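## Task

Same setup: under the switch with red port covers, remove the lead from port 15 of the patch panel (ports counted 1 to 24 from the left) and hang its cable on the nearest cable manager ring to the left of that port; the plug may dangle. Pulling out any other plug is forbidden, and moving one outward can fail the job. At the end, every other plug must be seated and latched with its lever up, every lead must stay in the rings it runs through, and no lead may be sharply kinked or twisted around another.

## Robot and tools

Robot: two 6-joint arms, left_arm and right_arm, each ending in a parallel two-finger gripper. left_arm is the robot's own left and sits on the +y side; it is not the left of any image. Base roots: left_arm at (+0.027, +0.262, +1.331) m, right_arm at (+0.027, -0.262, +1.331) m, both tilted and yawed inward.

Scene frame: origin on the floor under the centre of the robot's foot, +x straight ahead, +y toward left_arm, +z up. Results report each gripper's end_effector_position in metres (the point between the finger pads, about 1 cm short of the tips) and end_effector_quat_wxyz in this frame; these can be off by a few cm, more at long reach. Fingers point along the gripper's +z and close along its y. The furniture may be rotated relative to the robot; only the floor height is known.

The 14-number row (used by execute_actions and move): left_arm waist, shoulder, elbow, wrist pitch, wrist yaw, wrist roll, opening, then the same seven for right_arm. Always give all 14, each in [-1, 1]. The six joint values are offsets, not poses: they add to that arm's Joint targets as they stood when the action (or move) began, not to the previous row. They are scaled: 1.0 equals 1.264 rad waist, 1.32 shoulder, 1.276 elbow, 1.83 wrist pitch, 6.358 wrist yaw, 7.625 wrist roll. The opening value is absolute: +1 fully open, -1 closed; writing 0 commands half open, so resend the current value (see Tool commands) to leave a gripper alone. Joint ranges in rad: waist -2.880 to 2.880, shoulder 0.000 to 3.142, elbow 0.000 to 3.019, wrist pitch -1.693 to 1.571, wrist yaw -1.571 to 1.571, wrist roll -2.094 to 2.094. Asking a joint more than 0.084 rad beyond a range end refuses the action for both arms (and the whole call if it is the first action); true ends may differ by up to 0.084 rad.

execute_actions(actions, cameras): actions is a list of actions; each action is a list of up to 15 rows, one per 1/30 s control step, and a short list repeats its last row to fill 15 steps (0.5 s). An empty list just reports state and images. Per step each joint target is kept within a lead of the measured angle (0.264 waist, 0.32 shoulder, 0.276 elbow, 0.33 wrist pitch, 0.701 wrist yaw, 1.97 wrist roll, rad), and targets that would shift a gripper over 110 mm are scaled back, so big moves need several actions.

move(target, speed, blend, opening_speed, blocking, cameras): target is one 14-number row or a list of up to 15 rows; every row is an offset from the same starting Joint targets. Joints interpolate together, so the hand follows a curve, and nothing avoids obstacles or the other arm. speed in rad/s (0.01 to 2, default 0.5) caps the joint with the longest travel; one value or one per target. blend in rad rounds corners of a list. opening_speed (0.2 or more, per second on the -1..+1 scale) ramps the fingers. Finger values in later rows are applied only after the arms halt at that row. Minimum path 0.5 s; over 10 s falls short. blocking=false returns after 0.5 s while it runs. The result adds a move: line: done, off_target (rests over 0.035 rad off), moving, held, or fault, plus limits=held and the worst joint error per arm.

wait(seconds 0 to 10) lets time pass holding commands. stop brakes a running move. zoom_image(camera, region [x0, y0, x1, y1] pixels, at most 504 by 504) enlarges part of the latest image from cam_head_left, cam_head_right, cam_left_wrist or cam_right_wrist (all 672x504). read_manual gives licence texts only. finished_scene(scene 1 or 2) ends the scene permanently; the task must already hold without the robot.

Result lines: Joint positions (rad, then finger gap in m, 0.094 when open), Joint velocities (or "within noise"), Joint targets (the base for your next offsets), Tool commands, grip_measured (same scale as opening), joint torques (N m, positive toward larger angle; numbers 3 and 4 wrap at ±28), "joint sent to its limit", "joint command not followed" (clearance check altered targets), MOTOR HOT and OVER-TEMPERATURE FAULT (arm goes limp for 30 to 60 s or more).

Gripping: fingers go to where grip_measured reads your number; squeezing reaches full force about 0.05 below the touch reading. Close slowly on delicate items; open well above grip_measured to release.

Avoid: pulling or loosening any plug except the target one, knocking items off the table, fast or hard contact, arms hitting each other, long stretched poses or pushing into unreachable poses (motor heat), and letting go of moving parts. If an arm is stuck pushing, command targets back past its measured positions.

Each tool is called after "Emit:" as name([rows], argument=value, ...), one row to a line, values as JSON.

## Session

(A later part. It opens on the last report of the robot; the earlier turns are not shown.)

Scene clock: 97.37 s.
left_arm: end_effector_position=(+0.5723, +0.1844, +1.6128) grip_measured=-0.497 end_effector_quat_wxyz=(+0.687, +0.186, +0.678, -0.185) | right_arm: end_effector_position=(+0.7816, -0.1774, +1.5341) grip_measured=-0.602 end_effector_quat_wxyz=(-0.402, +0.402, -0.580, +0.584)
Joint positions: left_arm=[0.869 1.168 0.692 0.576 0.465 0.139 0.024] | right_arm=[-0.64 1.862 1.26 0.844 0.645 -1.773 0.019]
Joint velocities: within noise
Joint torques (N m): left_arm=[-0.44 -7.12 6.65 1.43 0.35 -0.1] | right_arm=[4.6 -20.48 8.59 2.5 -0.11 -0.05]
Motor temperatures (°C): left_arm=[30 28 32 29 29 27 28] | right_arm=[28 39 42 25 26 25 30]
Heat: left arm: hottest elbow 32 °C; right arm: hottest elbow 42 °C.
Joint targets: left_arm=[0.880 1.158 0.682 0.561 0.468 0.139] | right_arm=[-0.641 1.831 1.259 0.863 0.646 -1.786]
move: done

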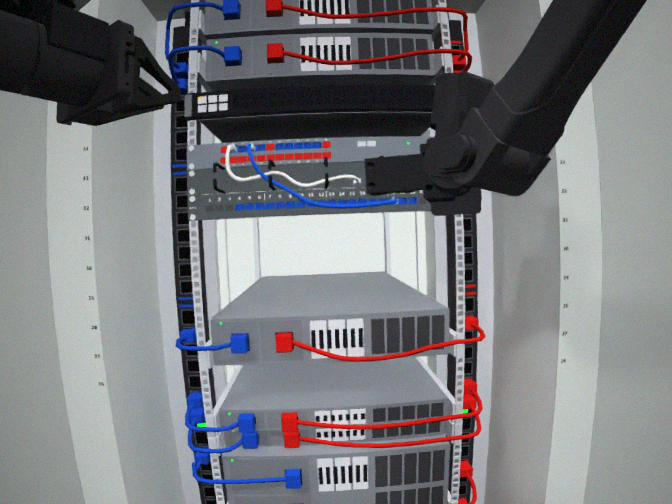

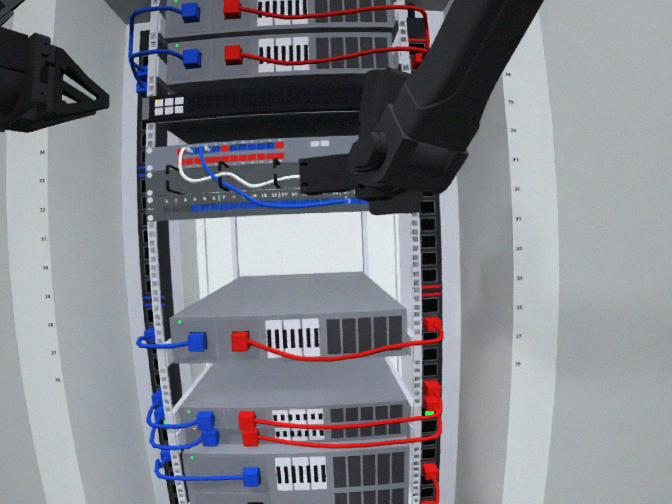

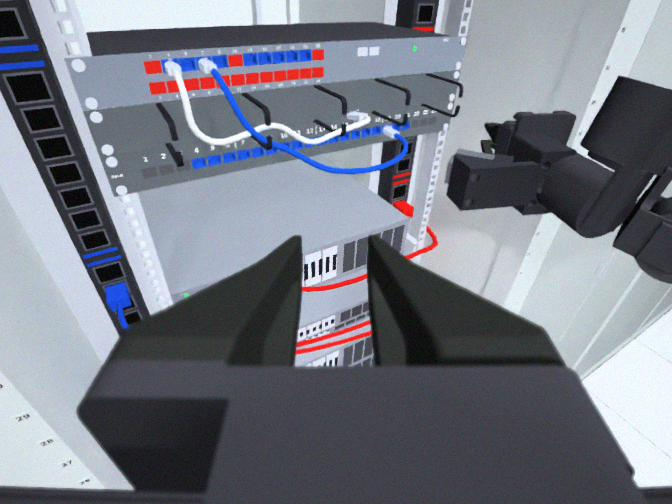

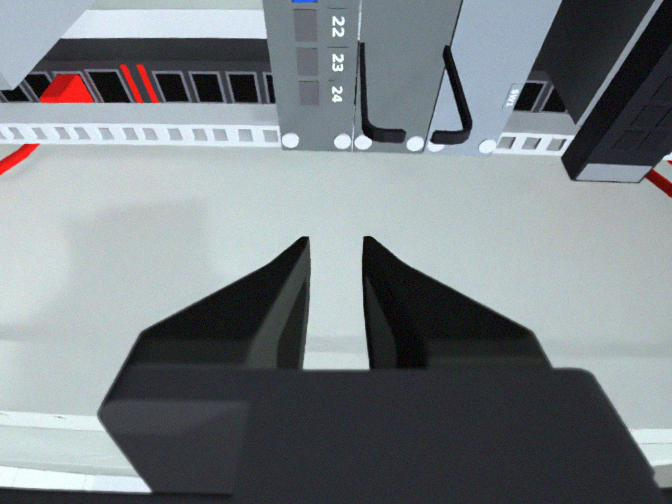

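Emit:
move(target=[0,0,0,0,0,0,-0.5,-0.2,0,0,0,0,0,-0.6], speed=0.3)

Emit:
zoom_image(camera="cam_head_left", region=[310, 150, 410, 220])

Emit:
zoom_image(camera="cam_head_right", region=[260, 150, 360, 220])

Emit:
zoom_image(camera="cam_head_right", region=[160, 140, 300, 220])

Scene clock: 99.07 s.
left_arm: end_effector_position=(+0.5723, +0.1844, +1.6128) grip_measured=-0.497 end_effector_quat_wxyz=(+0.687, +0.186, +0.678, -0.185) | right_arm: end_effector_position=(+0.7884, -0.3306, +1.5149) grip_measured=-0.602 end_effector_quat_wxyz=(-0.327, +0.355, -0.612, +0.626)
Joint positions: left_arm=[0.869 1.168 0.692 0.576 0.465 0.139 0.024] | right_arm=[-0.857 1.861 1.258 0.844 0.634 -1.773 0.019]
Joint velocities: within noise
Joint torques (N m): left_arm=[-0.26 -7.41 6.79 1.42 0.38 -0.04] | right_arm=[0.09 -20.72 8.66 2.4 0.39 -0.04]
Motor temperatures (°C): left_arm=[30 28 32 29 29 27 28] | right_arm=[28 39 42 25 26 25 30]
Heat: left arm: hottest elbow 32 °C; right arm: hottest elbow 42 °C.
Joint targets: left_arm=[0.880 1.158 0.682 0.561 0.468 0.139] | right_arm=[-0.894 1.831 1.259 0.863 0.646 -1.786]
move: off_target (right_arm); right_arm: the waist is farthest, 0.037 rad from its target

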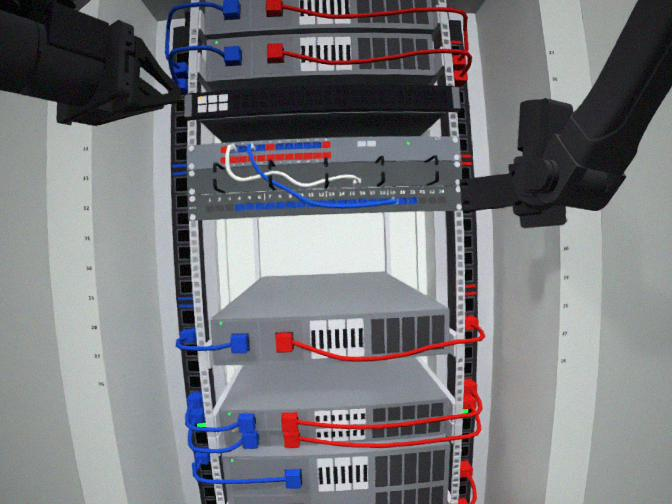

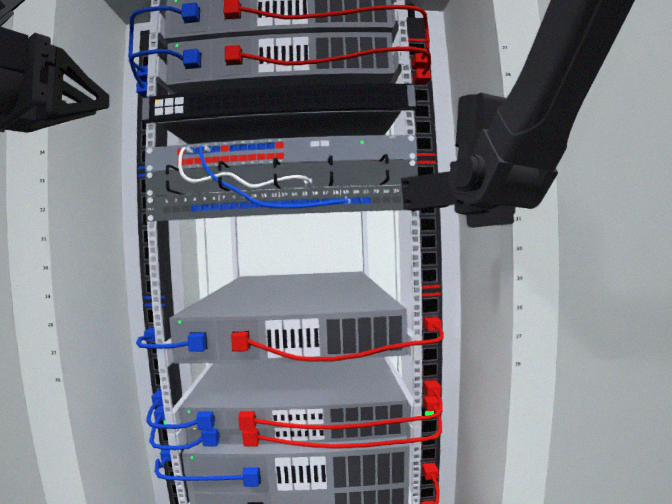

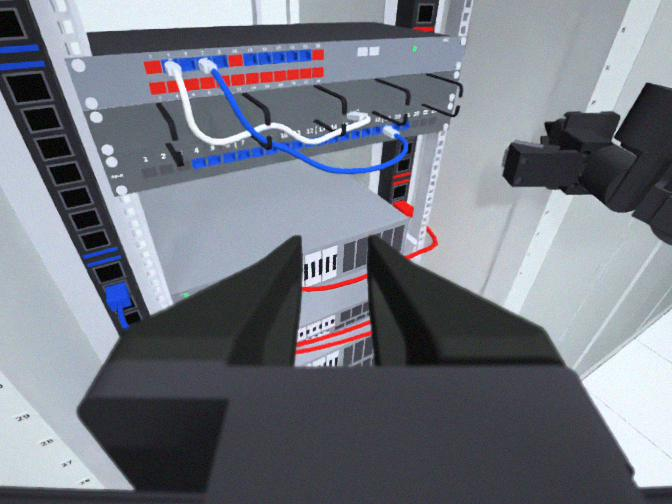

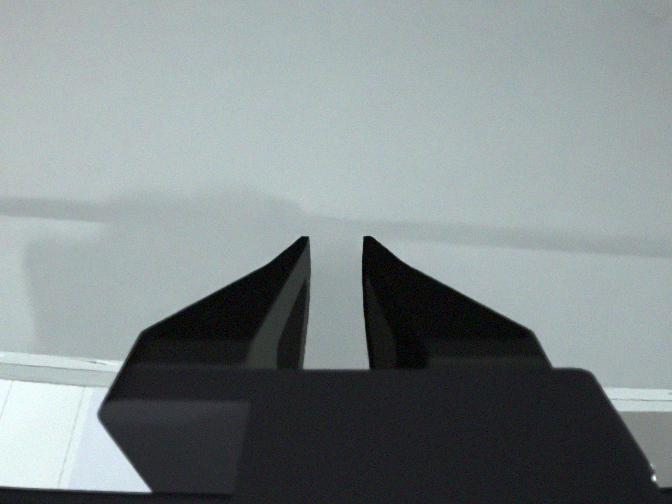

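Scaled by 5.040 from the camera's 672x504 image, which has a finer 960x720 frame.

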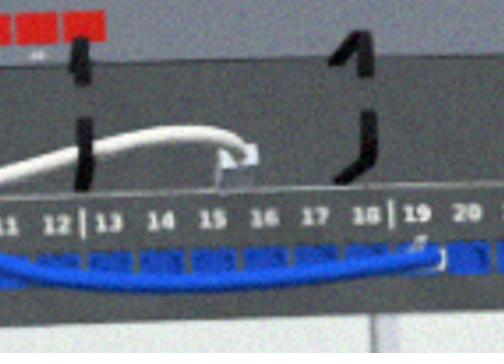

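Scaled by 5.040 from the camera's 672x504 image, which has a finer 960x720 frame.

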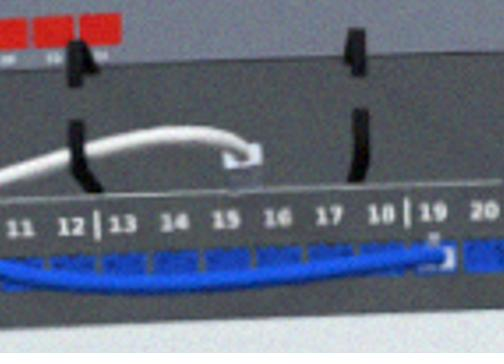

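Scaled by 3.600 from the camera's 672x504 image, which has a finer 960x720 frame.

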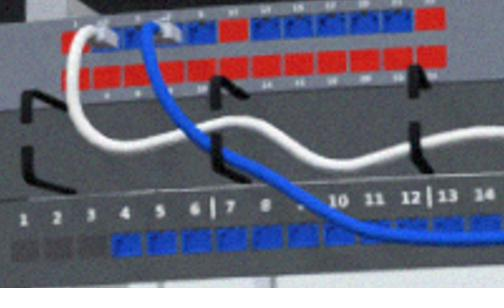

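Emit:
finished_scene(scene=2)

The scene is finished: the task was done.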